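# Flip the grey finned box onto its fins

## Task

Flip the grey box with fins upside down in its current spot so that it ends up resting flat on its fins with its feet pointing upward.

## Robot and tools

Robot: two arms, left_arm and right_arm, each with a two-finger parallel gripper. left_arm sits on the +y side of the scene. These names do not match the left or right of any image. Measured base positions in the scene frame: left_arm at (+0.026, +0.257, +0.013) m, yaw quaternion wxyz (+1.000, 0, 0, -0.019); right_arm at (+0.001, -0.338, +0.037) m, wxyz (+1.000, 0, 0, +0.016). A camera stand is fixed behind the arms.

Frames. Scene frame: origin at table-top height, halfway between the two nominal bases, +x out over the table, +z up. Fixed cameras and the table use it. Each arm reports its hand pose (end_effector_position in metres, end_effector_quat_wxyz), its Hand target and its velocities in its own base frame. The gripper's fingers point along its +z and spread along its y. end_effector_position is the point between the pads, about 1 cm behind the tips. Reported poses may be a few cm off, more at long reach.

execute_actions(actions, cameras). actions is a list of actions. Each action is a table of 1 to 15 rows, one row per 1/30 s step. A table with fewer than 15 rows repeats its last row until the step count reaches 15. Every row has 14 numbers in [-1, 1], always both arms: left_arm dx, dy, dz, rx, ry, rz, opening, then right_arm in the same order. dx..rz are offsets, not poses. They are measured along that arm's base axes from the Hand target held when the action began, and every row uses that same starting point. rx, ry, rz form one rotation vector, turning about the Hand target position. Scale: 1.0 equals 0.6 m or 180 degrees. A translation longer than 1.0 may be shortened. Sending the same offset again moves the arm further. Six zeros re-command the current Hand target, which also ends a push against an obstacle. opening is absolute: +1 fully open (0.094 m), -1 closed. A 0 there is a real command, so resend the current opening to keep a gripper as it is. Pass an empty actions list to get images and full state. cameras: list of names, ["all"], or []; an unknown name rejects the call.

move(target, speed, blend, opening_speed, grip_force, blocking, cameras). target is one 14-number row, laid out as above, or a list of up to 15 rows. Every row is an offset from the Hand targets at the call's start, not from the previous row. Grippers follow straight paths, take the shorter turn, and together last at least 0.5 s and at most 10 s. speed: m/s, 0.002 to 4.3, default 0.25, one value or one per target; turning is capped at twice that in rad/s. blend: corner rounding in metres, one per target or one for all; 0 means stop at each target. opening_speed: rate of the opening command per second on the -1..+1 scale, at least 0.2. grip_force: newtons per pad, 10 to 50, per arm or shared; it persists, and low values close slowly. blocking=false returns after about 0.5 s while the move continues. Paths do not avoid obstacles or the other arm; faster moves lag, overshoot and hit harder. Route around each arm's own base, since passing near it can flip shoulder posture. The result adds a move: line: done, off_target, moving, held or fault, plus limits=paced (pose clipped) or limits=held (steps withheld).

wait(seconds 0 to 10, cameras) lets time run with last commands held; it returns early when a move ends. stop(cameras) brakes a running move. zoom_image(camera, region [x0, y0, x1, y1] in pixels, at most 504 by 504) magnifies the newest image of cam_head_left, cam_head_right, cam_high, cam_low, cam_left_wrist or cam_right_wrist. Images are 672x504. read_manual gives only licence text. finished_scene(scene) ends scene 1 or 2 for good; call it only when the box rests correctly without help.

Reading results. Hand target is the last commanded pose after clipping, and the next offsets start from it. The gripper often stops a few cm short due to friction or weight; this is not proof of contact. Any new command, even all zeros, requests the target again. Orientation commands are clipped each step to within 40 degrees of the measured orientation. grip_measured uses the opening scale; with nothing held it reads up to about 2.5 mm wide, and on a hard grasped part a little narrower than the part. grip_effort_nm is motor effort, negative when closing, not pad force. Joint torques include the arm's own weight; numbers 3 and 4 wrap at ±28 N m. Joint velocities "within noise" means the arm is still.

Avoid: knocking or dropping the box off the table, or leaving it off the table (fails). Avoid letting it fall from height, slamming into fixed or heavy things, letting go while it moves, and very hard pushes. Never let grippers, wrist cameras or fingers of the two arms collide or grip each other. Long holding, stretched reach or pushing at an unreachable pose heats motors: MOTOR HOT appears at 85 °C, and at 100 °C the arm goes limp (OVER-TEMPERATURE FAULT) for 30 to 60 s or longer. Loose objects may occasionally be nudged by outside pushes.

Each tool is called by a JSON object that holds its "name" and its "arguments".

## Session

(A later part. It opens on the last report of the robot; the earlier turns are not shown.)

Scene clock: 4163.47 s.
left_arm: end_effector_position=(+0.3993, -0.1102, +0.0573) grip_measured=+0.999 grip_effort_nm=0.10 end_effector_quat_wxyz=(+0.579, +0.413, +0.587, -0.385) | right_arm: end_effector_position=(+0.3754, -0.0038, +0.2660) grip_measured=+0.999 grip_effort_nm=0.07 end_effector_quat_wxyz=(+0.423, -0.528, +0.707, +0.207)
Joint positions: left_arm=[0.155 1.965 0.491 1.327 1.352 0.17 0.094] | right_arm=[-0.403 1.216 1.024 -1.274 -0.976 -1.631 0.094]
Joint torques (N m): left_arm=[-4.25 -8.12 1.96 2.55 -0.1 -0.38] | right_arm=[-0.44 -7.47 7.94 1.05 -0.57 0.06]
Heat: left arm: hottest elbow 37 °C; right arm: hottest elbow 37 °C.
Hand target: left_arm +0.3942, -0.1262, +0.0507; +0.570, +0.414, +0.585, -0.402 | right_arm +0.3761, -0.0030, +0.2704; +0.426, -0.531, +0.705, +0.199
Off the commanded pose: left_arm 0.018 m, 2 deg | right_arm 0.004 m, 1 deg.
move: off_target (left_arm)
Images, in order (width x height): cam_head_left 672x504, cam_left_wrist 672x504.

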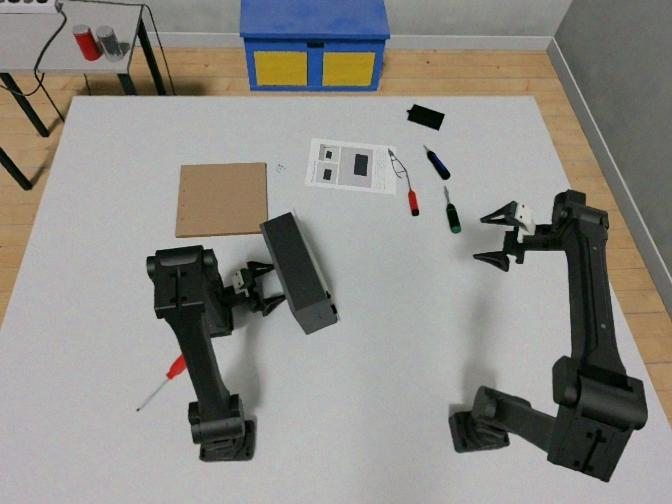

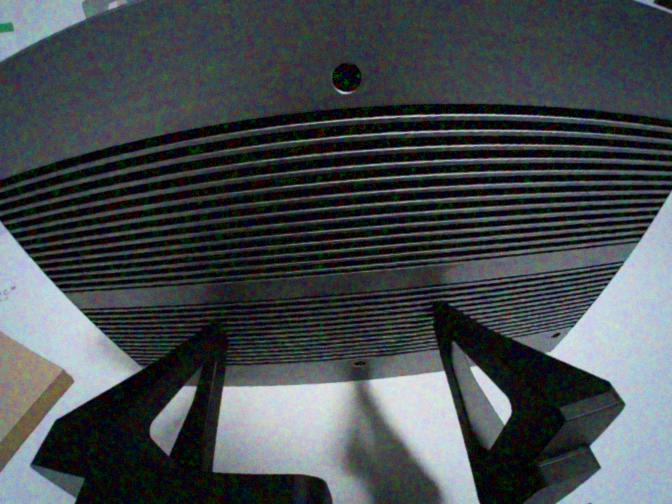

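{"name": "move", "arguments": {"target": [0.01,-0.1,0,0,0,-0.013,1,0,0,0,0,0,0,1], "speed": 0.03, "cameras": ["cam_left_wrist", "cam_head_left"]}}

Scene clock: 4171.03 s.
left_arm: end_effector_position=(+0.4019, -0.1663, +0.0547) grip_measured=+0.999 grip_effort_nm=0.10 end_effector_quat_wxyz=(+0.571, +0.414, +0.588, -0.397) | right_arm: end_effector_position=(+0.3754, -0.0038, +0.2660) grip_measured=+0.999 grip_effort_nm=0.06 end_effector_quat_wxyz=(+0.423, -0.528, +0.707, +0.207)
Joint positions: left_arm=[-0.007 1.991 0.499 1.398 1.212 0.095 0.094] | right_arm=[-0.403 1.216 1.024 -1.274 -0.976 -1.631 0.094]
Joint torques (N m): left_arm=[-4.6 -8.12 3.74 2.63 0.33 -0.36] | right_arm=[-0.85 -7.65 7.87 1.06 -0.54 0.05]
Heat: left arm: hottest elbow 36 °C; right arm: hottest elbow 37 °C.
Hand target: left_arm +0.4003, -0.1861, +0.0507; +0.561, +0.426, +0.576, -0.414 | right_arm +0.3761, -0.0030, +0.2704; +0.426, -0.531, +0.705, +0.199
Off the commanded pose: left_arm 0.020 m, 3 deg | right_arm 0.004 m, 1 deg.
move: off_target (left_arm)
Images, in order (width x height): cam_head_left 672x504, cam_left_wrist 672x504.

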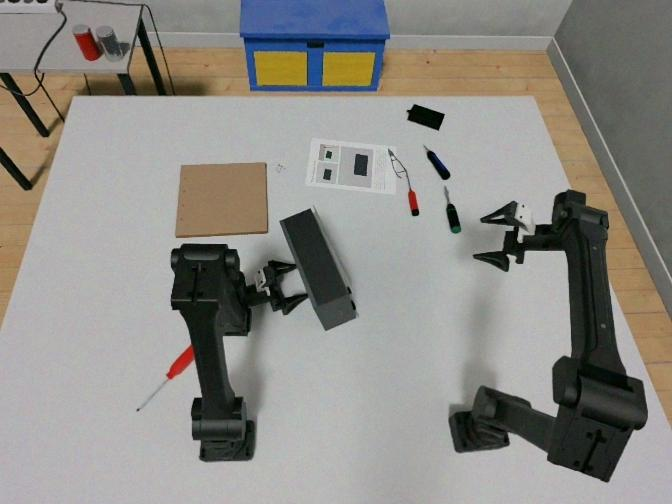

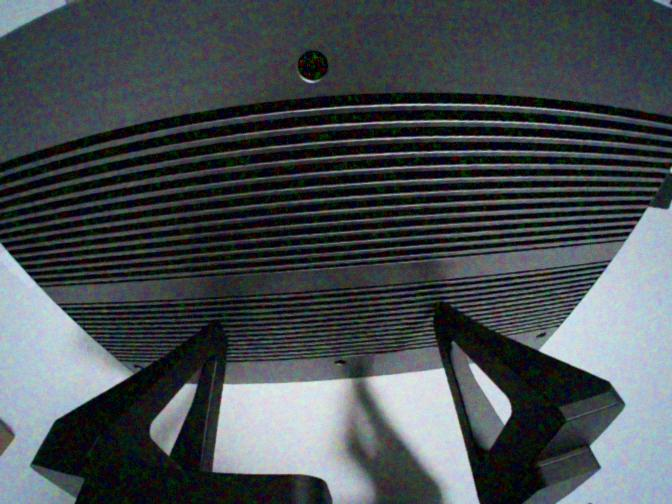

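{"name": "move", "arguments": {"target": [0.008,-0.1,0,0,0,-0.03,1,0,0,0,0,0,0,1], "speed": 0.03}}

{"name": "move", "arguments": {"target": [0.005,-0.06,0,0,0,-0.015,1,0,0,0,0,0,0,1], "speed": 0.03, "cameras": ["cam_left_wrist", "cam_head_left"]}}

Scene clock: 4187.43 s.
left_arm: end_effector_position=(+0.4077, -0.2239, +0.0559) grip_measured=+0.999 grip_effort_nm=0.10 end_effector_quat_wxyz=(+0.556, +0.441, +0.565, -0.421) | right_arm: end_effector_position=(+0.3754, -0.0038, +0.2660) grip_measured=+0.999 grip_effort_nm=0.07 end_effector_quat_wxyz=(+0.423, -0.528, +0.707, +0.207)
Joint positions: left_arm=[-0.151 2.008 0.567 1.372 1.159 0.078 0.094] | right_arm=[-0.403 1.216 1.024 -1.274 -0.976 -1.631 0.094]
Joint torques (N m): left_arm=[-5.01 -9.29 4.7 1.66 0.39 -0.32] | right_arm=[0.03 -7.65 7.94 1.05 -0.53 0.08]
Heat: left arm: hottest elbow 36 °C; right arm: hottest elbow 38 °C.
Hand target: left_arm +0.4050, -0.2462, +0.0507; +0.541, +0.453, +0.556, -0.440 | right_arm +0.3761, -0.0030, +0.2704; +0.426, -0.531, +0.705, +0.199
Off the commanded pose: left_arm 0.023 m, 3 deg | right_arm 0.004 m, 1 deg.
move: off_target (left_arm)

Scene clock: 4189.10 s.
left_arm: end_effector_position=(+0.4118, -0.2583, +0.0563) grip_measured=+0.999 grip_effort_nm=0.10 end_effector_quat_wxyz=(+0.546, +0.454, +0.555, -0.434) | right_arm: end_effector_position=(+0.3754, -0.0038, +0.2660) grip_measured=+0.999 grip_effort_nm=0.07 end_effector_quat_wxyz=(+0.423, -0.528, +0.707, +0.207)
Joint positions: left_arm=[-0.23 2.018 0.617 1.338 1.127 0.072 0.094] | right_arm=[-0.403 1.216 1.024 -1.274 -0.976 -1.631 0.094]
Joint torques (N m): left_arm=[-5.13 -9.7 5.2 1.63 0.37 -0.32] | right_arm=[-0.32 -7.77 7.83 1.1 -0.6 0.07]
Heat: left arm: hottest elbow 36 °C; right arm: hottest elbow 38 °C.
Hand target: left_arm +0.4080, -0.2822, +0.0508; +0.531, +0.466, +0.545, -0.453 | right_arm +0.3761, -0.0030, +0.2704; +0.426, -0.531, +0.705, +0.199
Off the commanded pose: left_arm 0.025 m, 3 deg | right_arm 0.004 m, 1 deg.
move: off_target (left_arm)
Images, in order (width x height): cam_head_left 672x504, cam_left_wrist 672x504.

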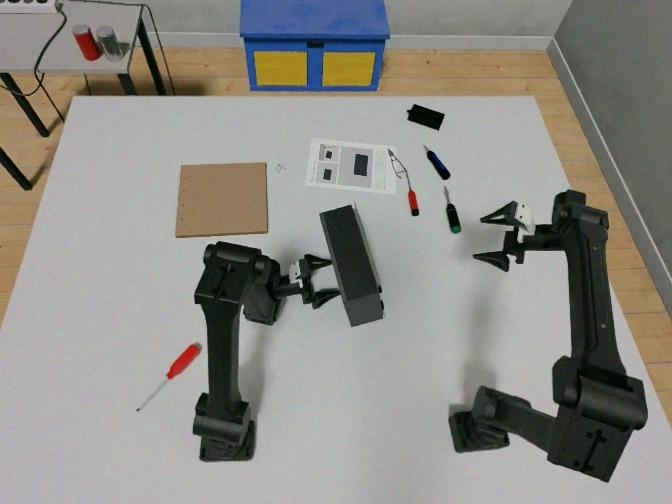

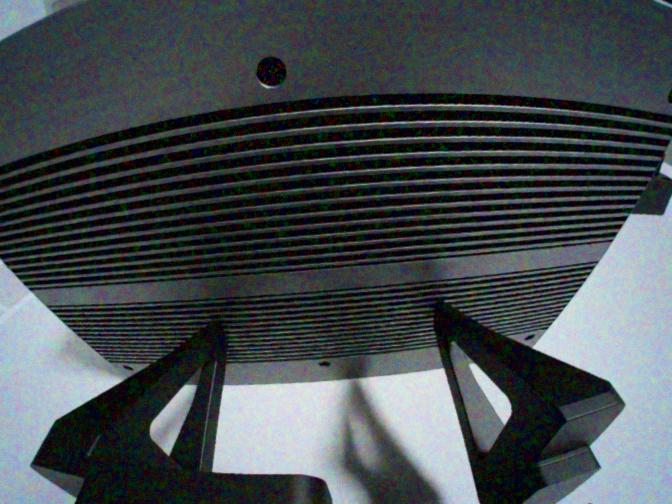

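{"name": "move", "arguments": {"target": [0.004,-0.095,0,0,0,-0.012,1,0,0,0,0,0,0,1], "speed": 0.03, "cameras": ["cam_left_wrist", "cam_head_left", "cam_head_right"]}}

Scene clock: 4198.93 s.
left_arm: end_effector_position=(+0.4161, -0.3125, +0.0567) grip_measured=+0.999 grip_effort_nm=0.10 end_effector_quat_wxyz=(+0.538, +0.465, +0.545, -0.443) | right_arm: end_effector_position=(+0.3754, -0.0038, +0.2660) grip_measured=+0.999 grip_effort_nm=0.07 end_effector_quat_wxyz=(+0.423, -0.528, +0.707, +0.207)
Joint positions: left_arm=[-0.35 2.036 0.688 1.294 1.044 0.065 0.094] | right_arm=[-0.403 1.216 1.024 -1.274 -0.976 -1.631 0.094]
Joint torques (N m): left_arm=[-5.3 -10.4 6.06 1.62 0.32 -0.36] | right_arm=[-0.56 -7.82 7.9 1.01 -0.56 0.04]
Heat: left arm: hottest elbow 36 °C; right arm: hottest elbow 38 °C.
Hand target: left_arm +0.4104, -0.3391, +0.0507; +0.522, +0.476, +0.536, -0.462 | right_arm +0.3761, -0.0030, +0.2704; +0.426, -0.531, +0.705, +0.199
Off the commanded pose: left_arm 0.028 m, 3 deg | right_arm 0.004 m, 1 deg.
move: off_target (left_arm)
Images, in order (width x height): cam_head_left 672x504, cam_head_right 672x504, cam_left_wrist 672x504.

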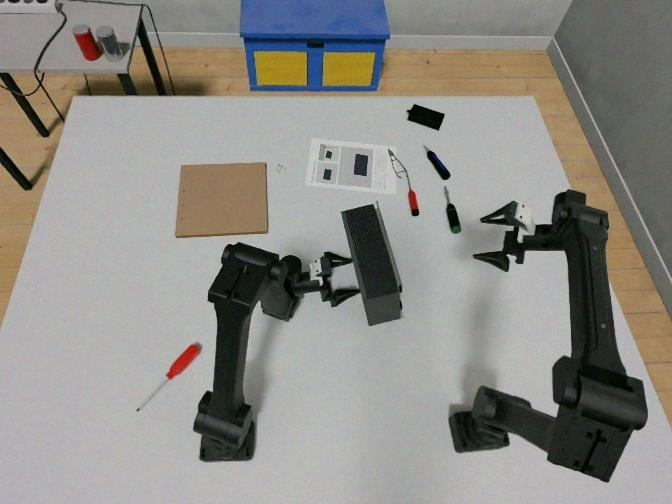

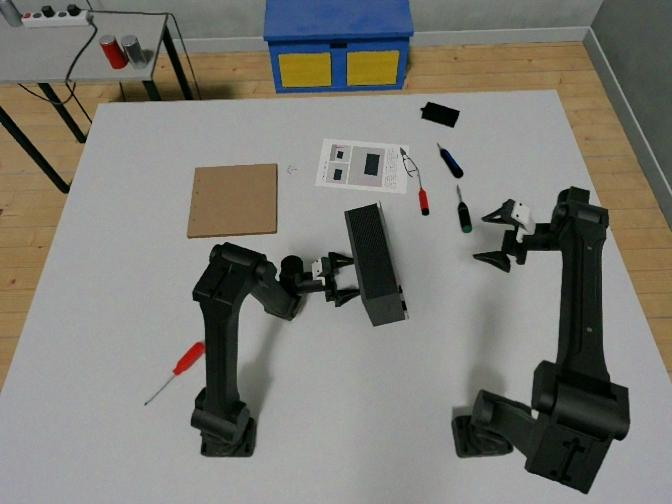

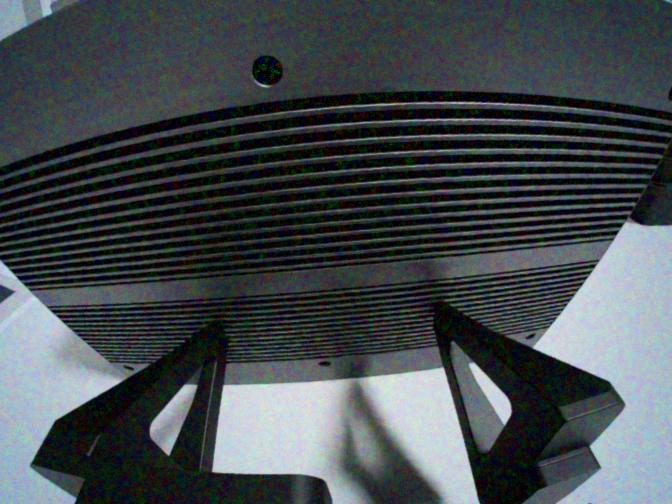

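{"name": "move", "arguments": {"target": [[-0.025,0.18,0.0,0,0,0,1,0,0,0,0,0,0,1],[-0.025,0.2,0.5,0,0,0,1,0,0,0,0,0,0,1]], "speed": 0.1, "blend": [0.01,0], "cameras": ["cam_left_wrist", "cam_head_left", "cam_head_right", "cam_high"]}}

Scene clock: 4261.20 s.
left_arm: end_effector_position=(+0.3872, -0.2222, +0.3248) grip_measured=+0.999 grip_effort_nm=0.10 end_effector_quat_wxyz=(+0.503, +0.464, +0.551, -0.478) | right_arm: end_effector_position=(+0.3754, -0.0038, +0.2660) grip_measured=+0.999 grip_effort_nm=0.07 end_effector_quat_wxyz=(+0.423, -0.528, +0.707, +0.207)
Joint positions: left_arm=[-0.132 1.216 0.767 0.29 1.324 0.094 0.094] | right_arm=[-0.403 1.216 1.024 -1.274 -0.976 -1.631 0.094]
Joint torques (N m): left_arm=[0.09 -7.88 12.4 1.48 0.31 -0.04] | right_arm=[0.09 -7 7.94 1.02 -0.56 0.06]
Heat: left arm: hottest elbow 36 °C; right arm: hottest elbow 38 °C.
Hand target: left_arm +0.3954, -0.2192, +0.3507; +0.522, +0.476, +0.536, -0.462 | right_arm +0.3761, -0.0030, +0.2704; +0.426, -0.531, +0.705, +0.199
Off the commanded pose: left_arm 0.027 m, 4 deg | right_arm 0.004 m, 1 deg.
move: off_target (left_arm)
Images, in order (width x height): cam_head_left 672x504, cam_head_right 672x504, cam_high 672x504, cam_left_wrist 672x504.

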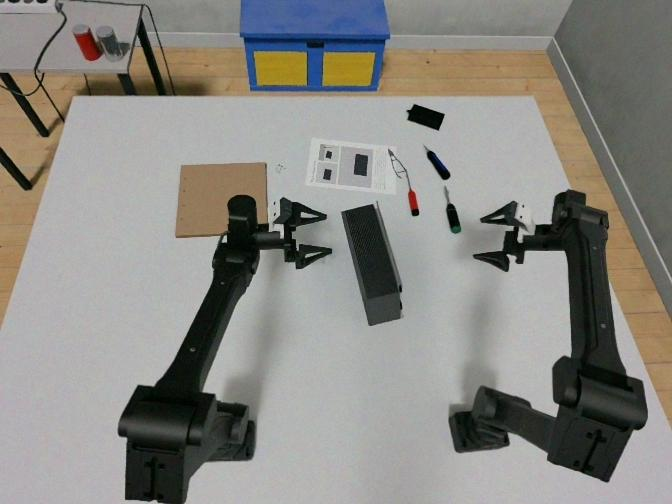

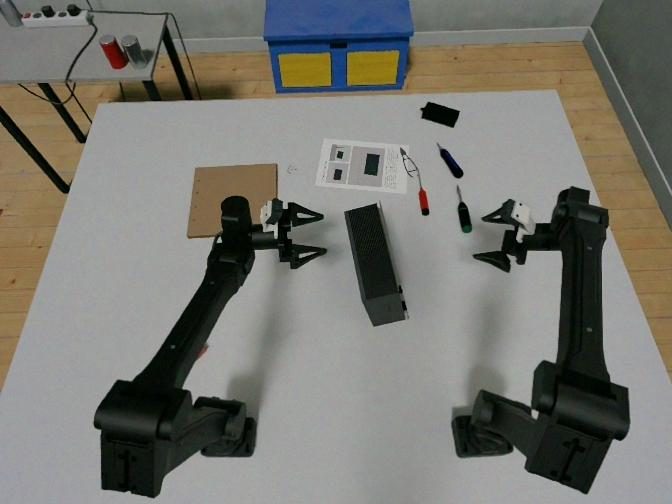

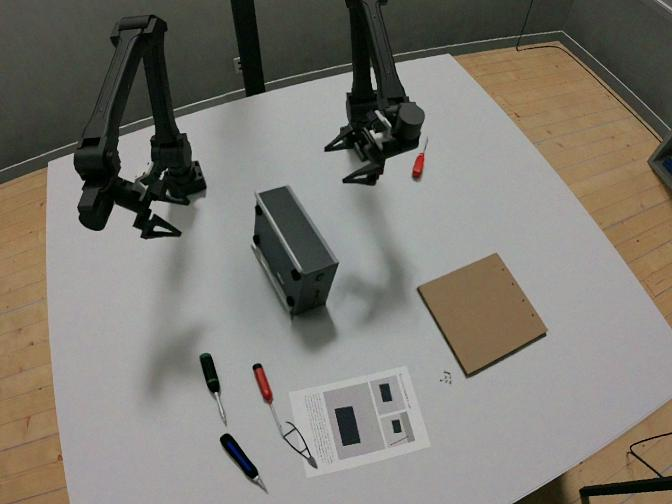

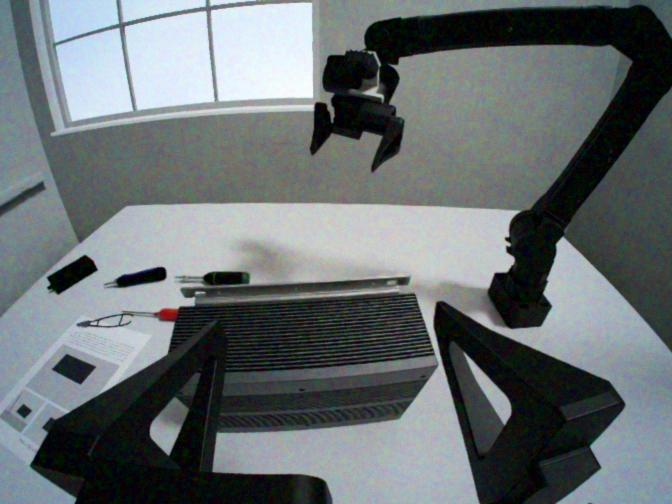

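{"name": "move", "arguments": {"target": [[0.033,-0.083,0.03,0.2573,0.4584,0.3455,0.3,0,0,0,0,0,0,1],[0.066,-0.271,-0.04,0.2573,0.4584,0.3455,0.0,0,0,0,0,0,0,1]], "speed": 0.2, "blend": [0.03,0], "cameras": ["cam_left_wrist", "cam_head_left", "cam_head_right", "cam_high"]}}

Scene clock: 4278.43 s.
left_arm: end_effector_position=(+0.4248, -0.3728, +0.3218) grip_measured=+0.003 grip_effort_nm=-0.11 end_effector_quat_wxyz=(+0.003, -0.082, +0.990, -0.116) | right_arm: end_effector_position=(+0.3754, -0.0038, +0.2660) grip_measured=+0.999 grip_effort_nm=0.07 end_effector_quat_wxyz=(+0.423, -0.528, +0.707, +0.207)
Joint positions: left_arm=[-0.669 1.73 1.916 -1.593 0.165 -0.849 0.047] | right_arm=[-0.403 1.216 1.024 -1.274 -0.976 -1.631 0.094]
Joint torques (N m): left_arm=[-0.97 -13.1 12.22 1.03 -0.01 -0.31] | right_arm=[-0.38 -7.88 7.98 1.11 -0.53 0.09]
Heat: left arm: hottest elbow 40 °C; right arm: hottest elbow 38 °C.
Hand target: left_arm +0.4350, -0.3818, +0.3266; +0.011, -0.087, +0.989, -0.122 | right_arm +0.3761, -0.0030, +0.2704; +0.426, -0.531, +0.705, +0.199
Off the commanded pose: left_arm 0.014 m, 1 deg | right_arm 0.004 m, 1 deg.
move: off_target (left_arm); target 2's new opening was sent with left_arm's hand 0.014 m and 1 deg from that target
Images, in order (width x height): cam_head_left 672x504, cam_head_right 672x504, cam_high 672x504, cam_left_wrist 672x504.

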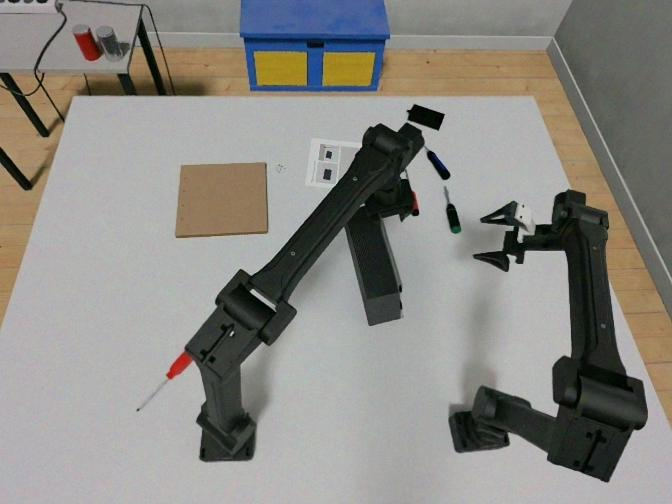

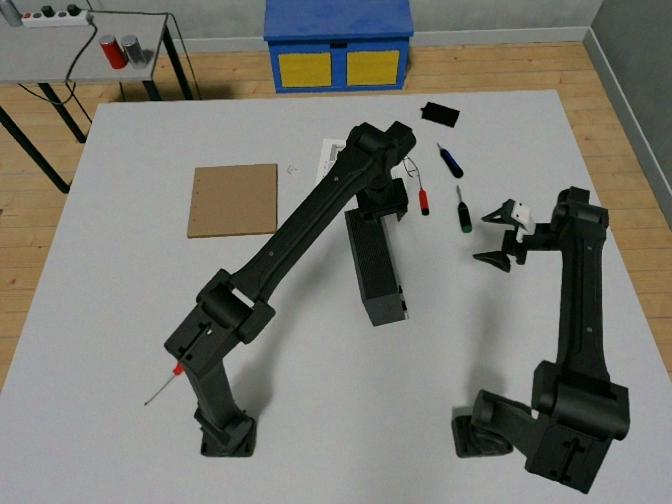

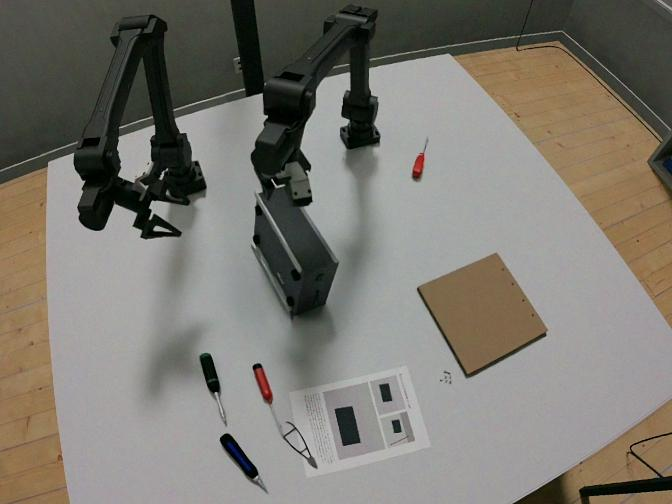

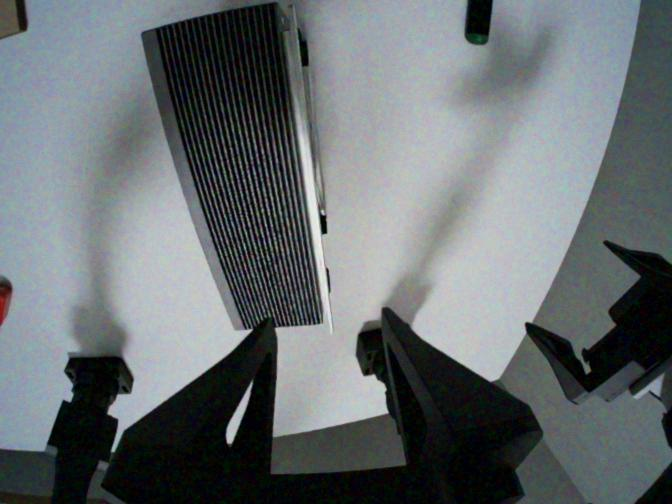

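{"name": "zoom_image", "arguments": {"camera": "cam_left_wrist", "region": [130, 0, 400, 200]}}

{"name": "zoom_image", "arguments": {"camera": "cam_left_wrist", "region": [200, 190, 400, 350]}}

Scaled by 1.867 from the camera's 672x504 image, which has a finer 960x720 frame.

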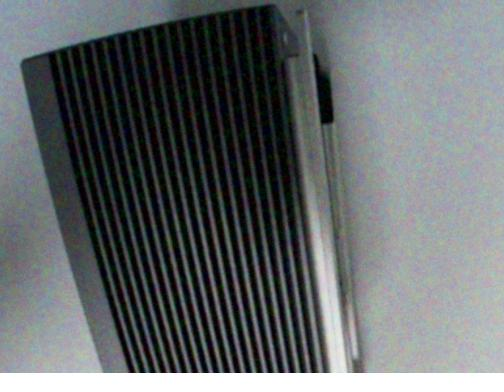

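Scaled by 2.520 from the camera's 672x504 image, which has a finer 960x720 frame.

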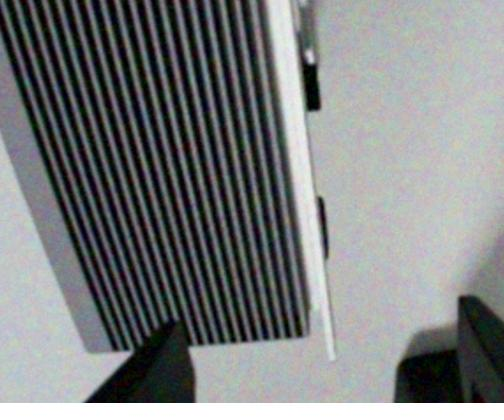

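{"name": "move", "arguments": {"target": [0.032,-0.008,-0.103,0,0,0,0,0,0,0,0,0,0,1], "speed": 0.08, "cameras": ["cam_left_wrist", "cam_head_left", "cam_high"]}}

{"name": "zoom_image", "arguments": {"camera": "cam_left_wrist", "region": [150, 100, 500, 400]}}

Scene clock: 4354.80 s.
left_arm: end_effector_position=(+0.4447, -0.3866, +0.2806) grip_measured=+0.003 grip_effort_nm=-0.11 end_effector_quat_wxyz=(+0.016, -0.082, +0.988, -0.127) | right_arm: end_effector_position=(+0.3754, -0.0038, +0.2660) grip_measured=+0.999 grip_effort_nm=0.07 end_effector_quat_wxyz=(+0.423, -0.528, +0.707, +0.207)
Joint positions: left_arm=[-0.666 1.759 1.842 -1.454 0.165 -0.849 0.047] | right_arm=[-0.403 1.216 1.024 -1.274 -0.976 -1.631 0.094]
Joint torques (N m): left_arm=[0.15 -13.74 8.7 1.51 0.09 -0.15] | right_arm=[-0.32 -7.3 7.87 1.11 -0.57 0.09]
Heat: left arm: hottest elbow 44 °C; right arm: hottest elbow 39 °C.
Hand target: left_arm +0.4542, -0.3865, +0.2649; +0.011, -0.087, +0.989, -0.122 | right_arm +0.3761, -0.0030, +0.2704; +0.426, -0.531, +0.705, +0.199
Off the commanded pose: left_arm 0.018 m, 1 deg | right_arm 0.004 m, 1 deg.
move: off_target (left_arm)
Images, in order (width x height): cam_head_left 672x504, cam_high 672x504, cam_left_wrist 672x504.

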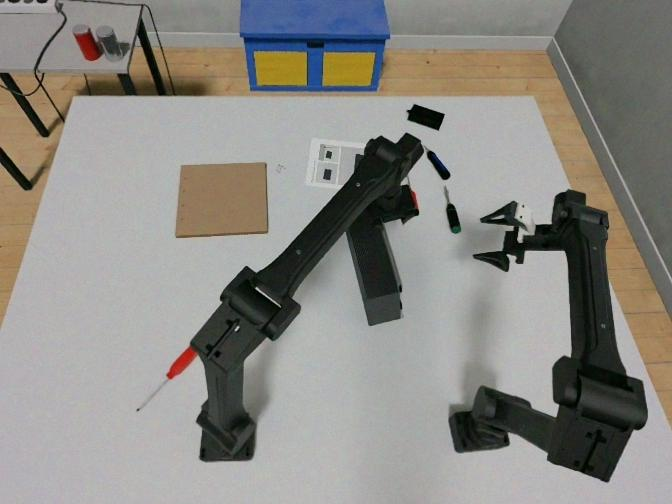

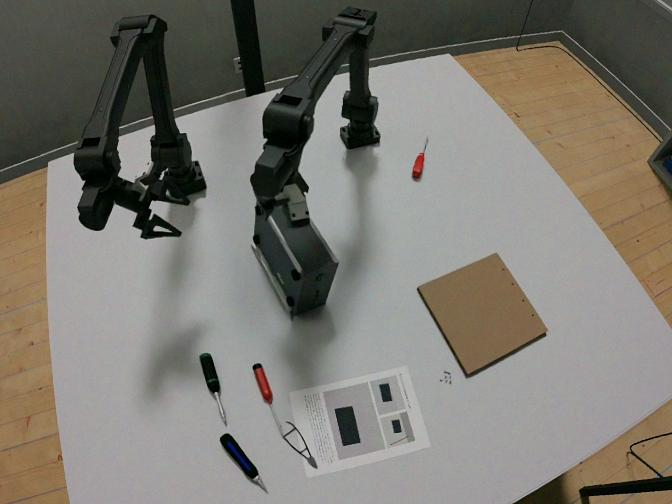

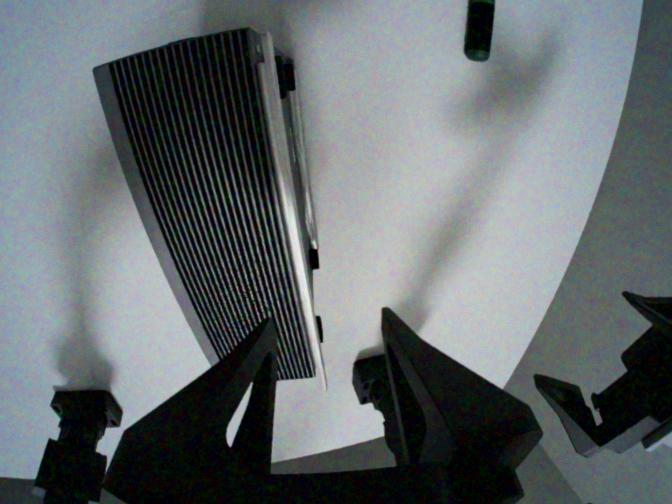

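Scaled by 1.440 from the camera's 672x504 image, which has a finer 960x720 frame.

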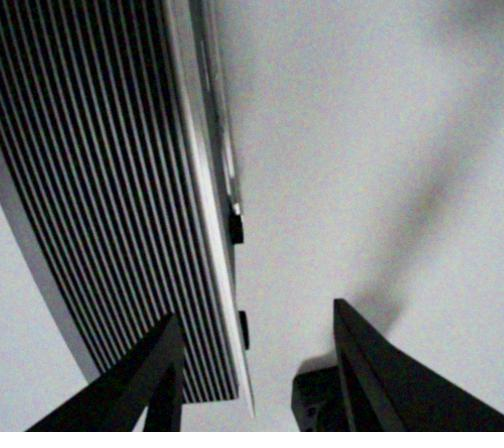

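{"name": "move", "arguments": {"target": [-0.0045,0.0117,-0.0627,0,0,0,0,0,0,0,0,0,0,1], "speed": 0.05, "cameras": ["cam_left_wrist", "cam_high"]}}

{"name": "zoom_image", "arguments": {"camera": "cam_left_wrist", "region": [150, 100, 500, 450]}}

Scene clock: 4382.50 s.
left_arm: end_effector_position=(+0.4452, -0.3821, +0.2346) grip_measured=+0.003 grip_effort_nm=-0.11 end_effector_quat_wxyz=(+0.011, -0.086, +0.989, -0.122) | right_arm: end_effector_position=(+0.3754, -0.0038, +0.2660) grip_measured=+0.999 grip_effort_nm=0.07 end_effector_quat_wxyz=(+0.423, -0.528, +0.707, +0.207)
Joint positions: left_arm=[-0.66 1.759 1.723 -1.351 0.165 -0.849 0.047] | right_arm=[-0.403 1.216 1.024 -1.274 -0.976 -1.631 0.094]
Joint torques (N m): left_arm=[0.09 -15.09 8.55 1.47 0.13 -0.08] | right_arm=[-0.56 -7.71 7.84 1.01 -0.52 0.03]
Heat: left arm: hottest elbow 44 °C; right arm: hottest elbow 39 °C.
Hand target: left_arm +0.4515, -0.3796, +0.2273; +0.011, -0.087, +0.989, -0.122 | right_arm +0.3761, -0.0030, +0.2704; +0.426, -0.531, +0.705, +0.199
Off the commanded pose: left_arm 0.010 m, 0 deg | right_arm 0.004 m, 1 deg.
move: done
Images, in order (width x height): cam_high 672x504, cam_left_wrist 672x504.

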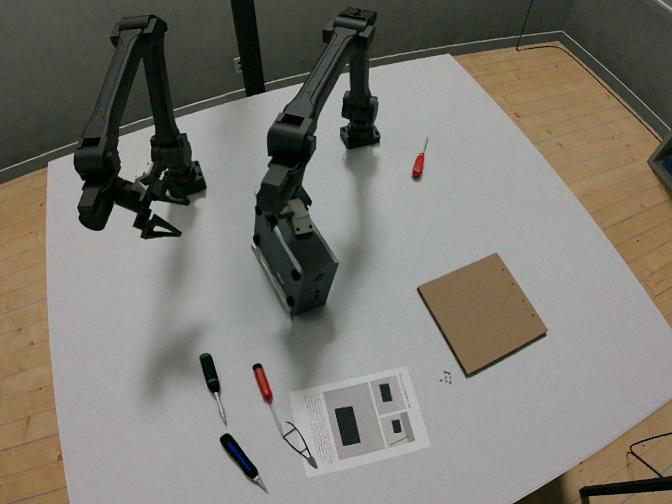

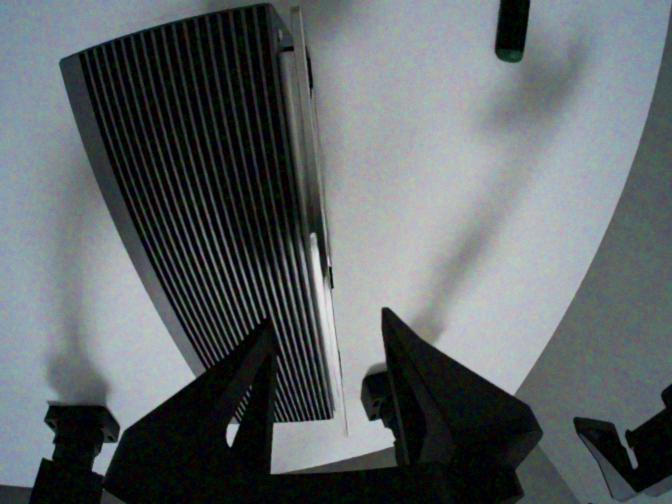

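Scaled by 1.440 from the camera's 672x504 image, which has a finer 960x720 frame.

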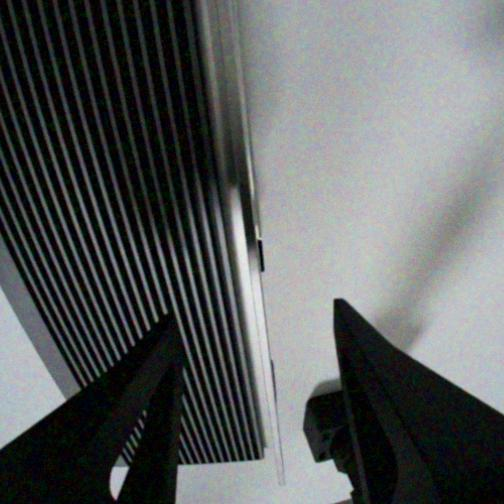

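{"name": "move", "arguments": {"target": [-0.0042,-0.0112,-0.04,0,0,0,0,0,0,0,0,0,0,1], "speed": 0.03, "cameras": ["cam_left_wrist"]}}

{"name": "zoom_image", "arguments": {"camera": "cam_left_wrist", "region": [200, 180, 450, 430]}}

Scene clock: 4405.57 s.
left_arm: end_effector_position=(+0.4467, -0.3832, +0.2166) grip_measured=+0.003 grip_effort_nm=-0.11 end_effector_quat_wxyz=(+0.015, -0.086, +0.988, -0.127) | right_arm: end_effector_position=(+0.3754, -0.0038, +0.2660) grip_measured=+0.999 grip_effort_nm=0.06 end_effector_quat_wxyz=(+0.423, -0.528, +0.707, +0.207)
Joint positions: left_arm=[-0.66 1.759 1.674 -1.29 0.165 -0.849 0.047] | right_arm=[-0.403 1.216 1.024 -1.274 -0.976 -1.631 0.094]
Joint torques (N m): left_arm=[-1.03 -14.21 8.5 1.52 0.05 -0.21] | right_arm=[-0.73 -7.71 7.8 0.99 -0.55 0.09]
Heat: left arm: hottest elbow 44 °C; right arm: hottest elbow 39 °C.
Hand target: left_arm +0.4489, -0.3863, +0.2033; +0.011, -0.087, +0.989, -0.122 | right_arm +0.3761, -0.0030, +0.2704; +0.426, -0.531, +0.705, +0.199
Off the commanded pose: left_arm 0.014 m, 1 deg | right_arm 0.004 m, 1 deg.
move: off_target (left_arm)
Images, in order (width x height): cam_left_wrist 672x504.

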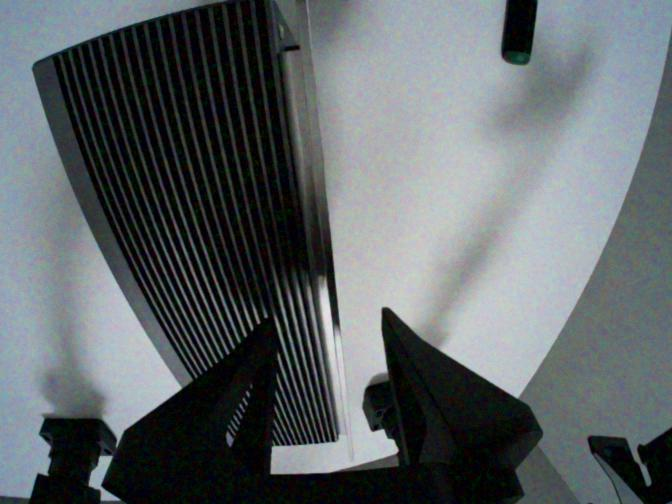

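Scaled by 2.016 from the camera's 672x504 image, which has a finer 960x720 frame.

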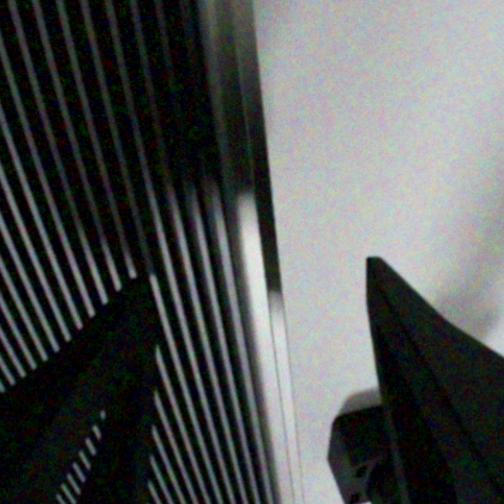

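{"name": "move", "arguments": {"target": [-0.009,-0.0133,-0.016,0,0,0,0,0,0,0,0,0,0,1], "speed": 0.03, "cameras": ["cam_left_wrist"]}}

{"name": "zoom_image", "arguments": {"camera": "cam_left_wrist", "region": [200, 180, 450, 430]}}

Scene clock: 4417.40 s.
left_arm: end_effector_position=(+0.4436, -0.3884, +0.2095) grip_measured=+0.003 grip_effort_nm=-0.11 end_effector_quat_wxyz=(+0.017, -0.084, +0.988, -0.128) | right_arm: end_effector_position=(+0.3754, -0.0038, +0.2660) grip_measured=+0.999 grip_effort_nm=0.07 end_effector_quat_wxyz=(+0.423, -0.528, +0.707, +0.207)
Joint positions: left_arm=[-0.671 1.759 1.655 -1.263 0.163 -0.856 0.047] | right_arm=[-0.403 1.216 1.024 -1.274 -0.976 -1.631 0.094]
Joint torques (N m): left_arm=[-1.49 -13.86 8.5 1.48 -0.01 -0.32] | right_arm=[-0.15 -7.3 7.9 1.1 -0.53 0.09]
Heat: left arm: hottest elbow 43 °C; right arm: hottest elbow 39 °C.
Hand target: left_arm +0.4435, -0.3944, +0.1937; +0.011, -0.087, +0.989, -0.122 | right_arm +0.3761, -0.0030, +0.2704; +0.426, -0.531, +0.705, +0.199
Off the commanded pose: left_arm 0.017 m, 1 deg | right_arm 0.004 m, 1 deg.
move: off_target (left_arm)
Images, in order (width x height): cam_left_wrist 672x504.

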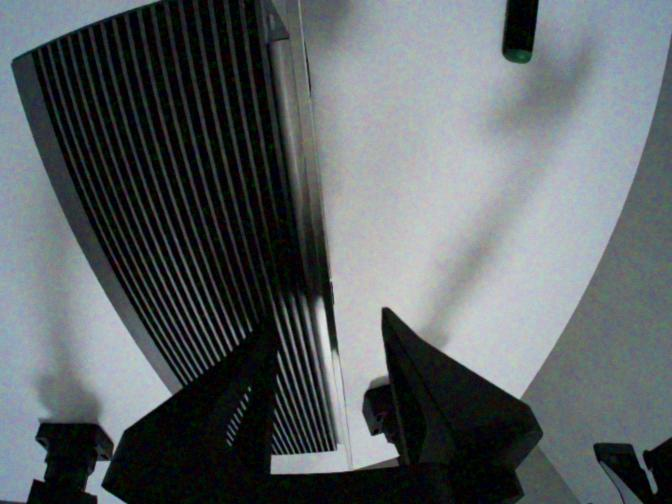

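Scaled by 2.016 from the camera's 672x504 image, which has a finer 960x720 frame.

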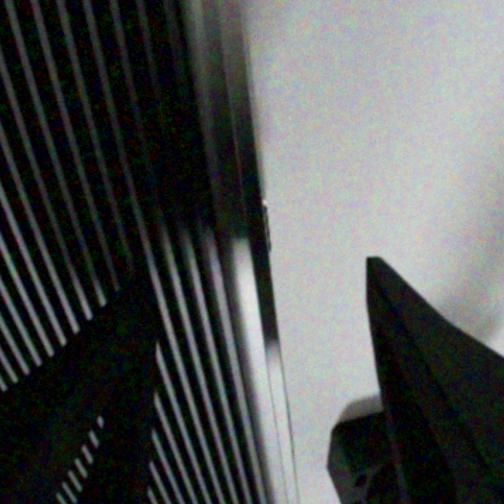

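{"name": "move", "arguments": {"target": [0,0,0,0,0,0,-1,0,0,0,0,0,0,1], "speed": 0.03, "opening_speed": 0.4, "cameras": ["cam_left_wrist", "cam_high"]}}

{"name": "zoom_image", "arguments": {"camera": "cam_left_wrist", "region": [200, 180, 450, 430]}}

Scene clock: 4433.10 s.
left_arm: end_effector_position=(+0.4440, -0.3874, +0.2088) grip_measured=-0.830 grip_effort_nm=-0.99 end_effector_quat_wxyz=(+0.020, -0.085, +0.988, -0.125) | right_arm: end_effector_position=(+0.3754, -0.0038, +0.2660) grip_measured=+0.999 grip_effort_nm=0.07 end_effector_quat_wxyz=(+0.423, -0.528, +0.707, +0.207)
Joint positions: left_arm=[-0.671 1.759 1.653 -1.263 0.154 -0.858 0.008] | right_arm=[-0.403 1.216 1.024 -1.274 -0.976 -1.631 0.094]
Joint torques (N m): left_arm=[-1.55 -13.8 8.58 1.51 0.31 -0.29] | right_arm=[-0.03 -7.18 8.02 1.03 -0.55 0.1]
Heat: left arm: hottest elbow 43 °C; right arm: hottest elbow 39 °C.
Hand target: left_arm +0.4436, -0.3942, +0.1938; +0.011, -0.087, +0.989, -0.122 | right_arm +0.3761, -0.0030, +0.2704; +0.426, -0.531, +0.705, +0.199
Off the commanded pose: left_arm 0.017 m, 1 deg | right_arm 0.004 m, 1 deg.
move: off_target (left_arm)
Images, in order (width x height): cam_high 672x504, cam_left_wrist 672x504.

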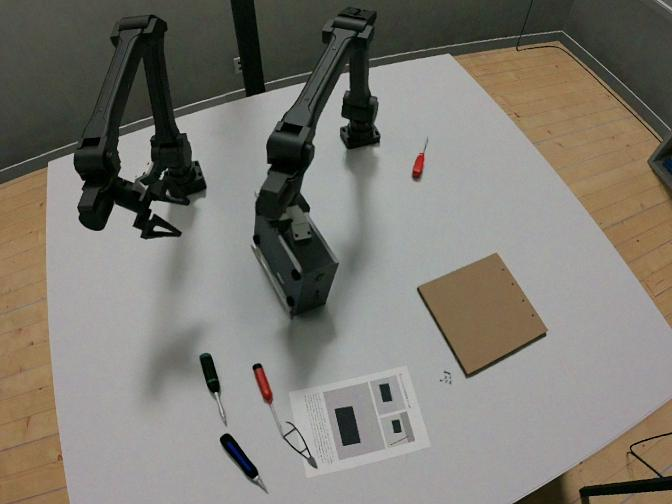

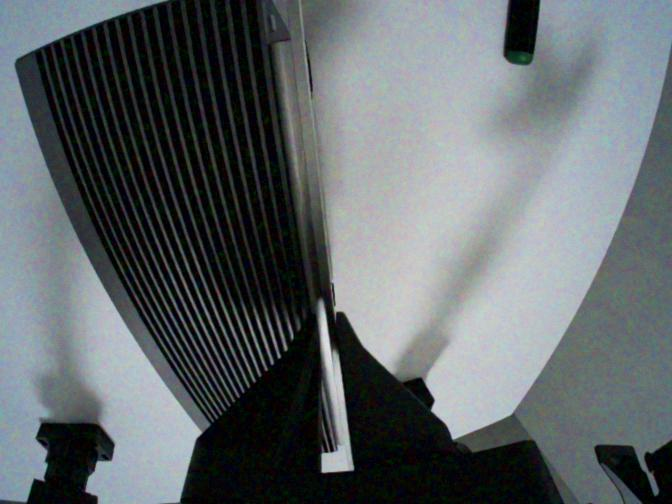

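Scaled by 2.016 from the camera's 672x504 image, which has a finer 960x720 frame.

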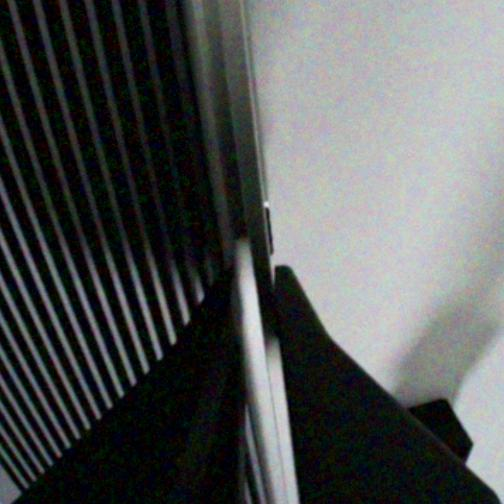

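{"name": "zoom_image", "arguments": {"camera": "cam_left_wrist", "region": [270, 230, 380, 340]}}

{"name": "zoom_image", "arguments": {"camera": "cam_left_wrist", "region": [230, 0, 360, 130]}}

{"name": "zoom_image", "arguments": {"camera": "cam_high", "region": [230, 150, 350, 330]}}

Scaled by 4.582 from the camera's 672x504 image, which has a finer 960x720 frame.

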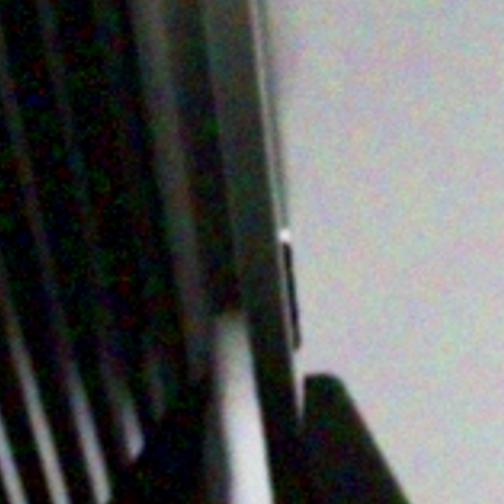

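Scaled by 3.877 from the camera's 672x504 image, which has a finer 960x720 frame.

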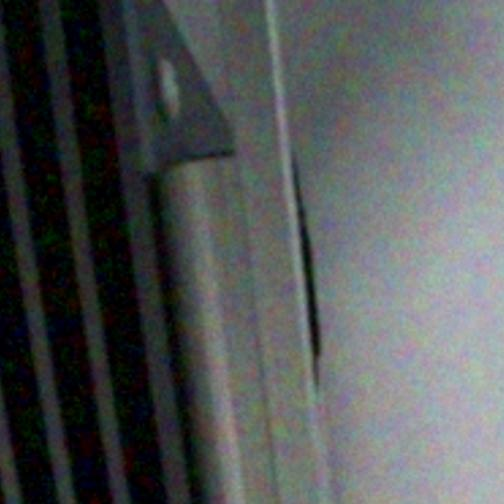

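Scaled by 2.800.

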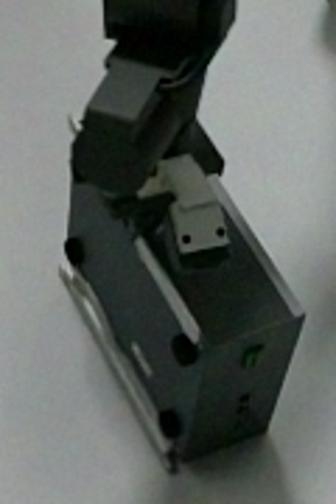

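{"name": "move", "arguments": {"target": [[0,0,0,0,0,0,-0.6,0,0,0,0,0,0,1],[-0.0004,0.002,0.012,0,0,0,-0.6,0,0,0,0,0,0,1],[-0.0004,0.002,0.012,0,0,0,-1,0,0,0,0,0,0,1]], "speed": 0.03, "opening_speed": 0.4, "cameras": ["cam_left_wrist"]}}

{"name": "zoom_image", "arguments": {"camera": "cam_left_wrist", "region": [270, 230, 400, 360]}}

Scene clock: 4475.83 s.
left_arm: end_effector_position=(+0.4434, -0.3868, +0.2086) grip_measured=-0.817 grip_effort_nm=-0.99 end_effector_quat_wxyz=(+0.019, -0.085, +0.989, -0.124) | right_arm: end_effector_position=(+0.3754, -0.0038, +0.2660) grip_measured=+0.999 grip_effort_nm=0.06 end_effector_quat_wxyz=(+0.423, -0.528, +0.707, +0.207)
Joint positions: left_arm=[-0.671 1.759 1.653 -1.266 0.153 -0.858 0.009] | right_arm=[-0.403 1.216 1.024 -1.274 -0.976 -1.631 0.094]
Joint torques (N m): left_arm=[-1.26 -14.21 9.54 0.94 0.37 -0.28] | right_arm=[-0.26 -7.41 7.76 1.13 -0.53 0.07]
Heat: left arm: hottest elbow 42 °C; right arm: hottest elbow 39 °C.
Hand target: left_arm +0.4433, -0.3931, +0.2010; +0.011, -0.087, +0.989, -0.122 | right_arm +0.3761, -0.0030, +0.2704; +0.426, -0.531, +0.705, +0.199
Off the commanded pose: left_arm 0.010 m, 1 deg | right_arm 0.004 m, 1 deg.
move: done
Images, in order (width x height): cam_left_wrist 672x504.

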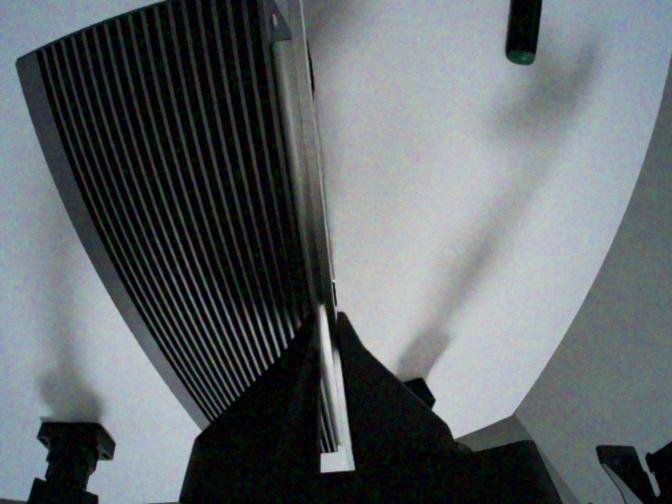

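Scaled by 3.877 from the camera's 672x504 image, which has a finer 960x720 frame.

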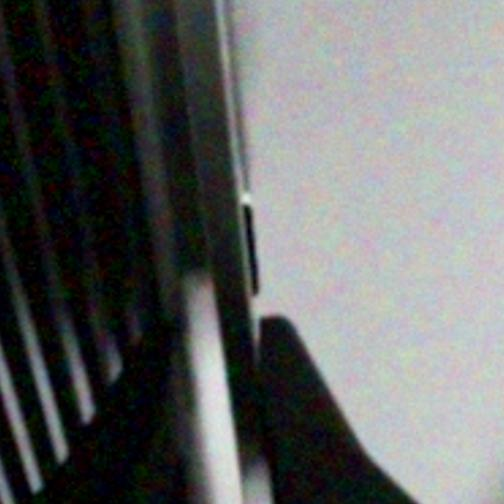

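{"name": "move", "arguments": {"target": [[0,0,0,0,0,0,-0.6,0,0,0,0,0,0,1],[-0.0004,0.004,0.022,0,0,0,-0.6,0,0,0,0,0,0,1]], "speed": 0.03, "opening_speed": 0.4, "cameras": ["cam_left_wrist"]}}

{"name": "zoom_image", "arguments": {"camera": "cam_left_wrist", "region": [250, 230, 400, 380]}}

Scene clock: 4490.60 s.
left_arm: end_effector_position=(+0.4391, -0.3843, +0.2078) grip_measured=-0.603 grip_effort_nm=0.16 end_effector_quat_wxyz=(+0.010, -0.086, +0.989, -0.118) | right_arm: end_effector_position=(+0.3754, -0.0038, +0.2660) grip_measured=+0.999 grip_effort_nm=0.06 end_effector_quat_wxyz=(+0.423, -0.528, +0.707, +0.207)
Joint positions: left_arm=[-0.671 1.759 1.653 -1.287 0.158 -0.858 0.019] | right_arm=[-0.403 1.216 1.024 -1.274 -0.976 -1.631 0.094]
Joint torques (N m): left_arm=[-0.97 -14.92 11.36 0.49 0.23 -0.25] | right_arm=[-0.67 -7.47 7.92 1.1 -0.52 0.05]
Heat: left arm: hottest elbow 42 °C; right arm: hottest elbow 39 °C.
Hand target: left_arm +0.4431, -0.3907, +0.2142; +0.011, -0.087, +0.989, -0.122 | right_arm +0.3761, -0.0030, +0.2704; +0.426, -0.531, +0.705, +0.199
Off the commanded pose: left_arm 0.010 m, 0 deg | right_arm 0.004 m, 1 deg.
move: done
Images, in order (width x height): cam_left_wrist 672x504.

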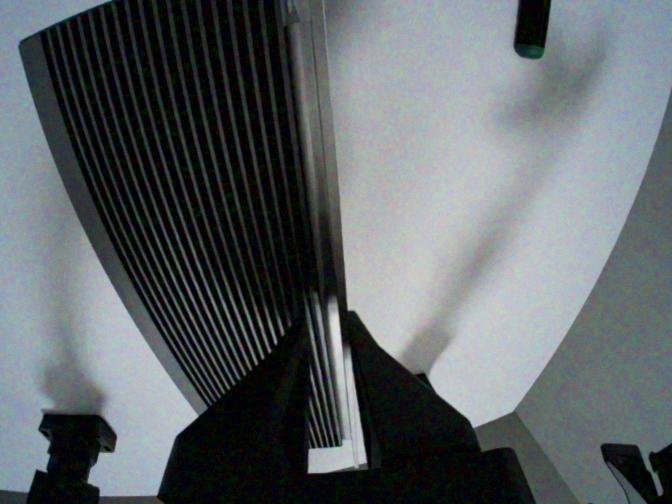

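Scaled by 3.360 from the camera's 672x504 image, which has a finer 960x720 frame.

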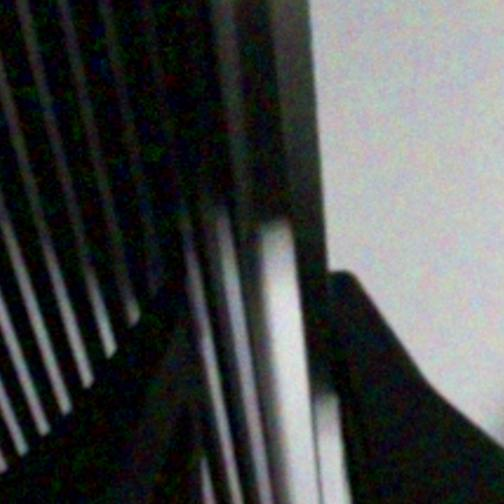

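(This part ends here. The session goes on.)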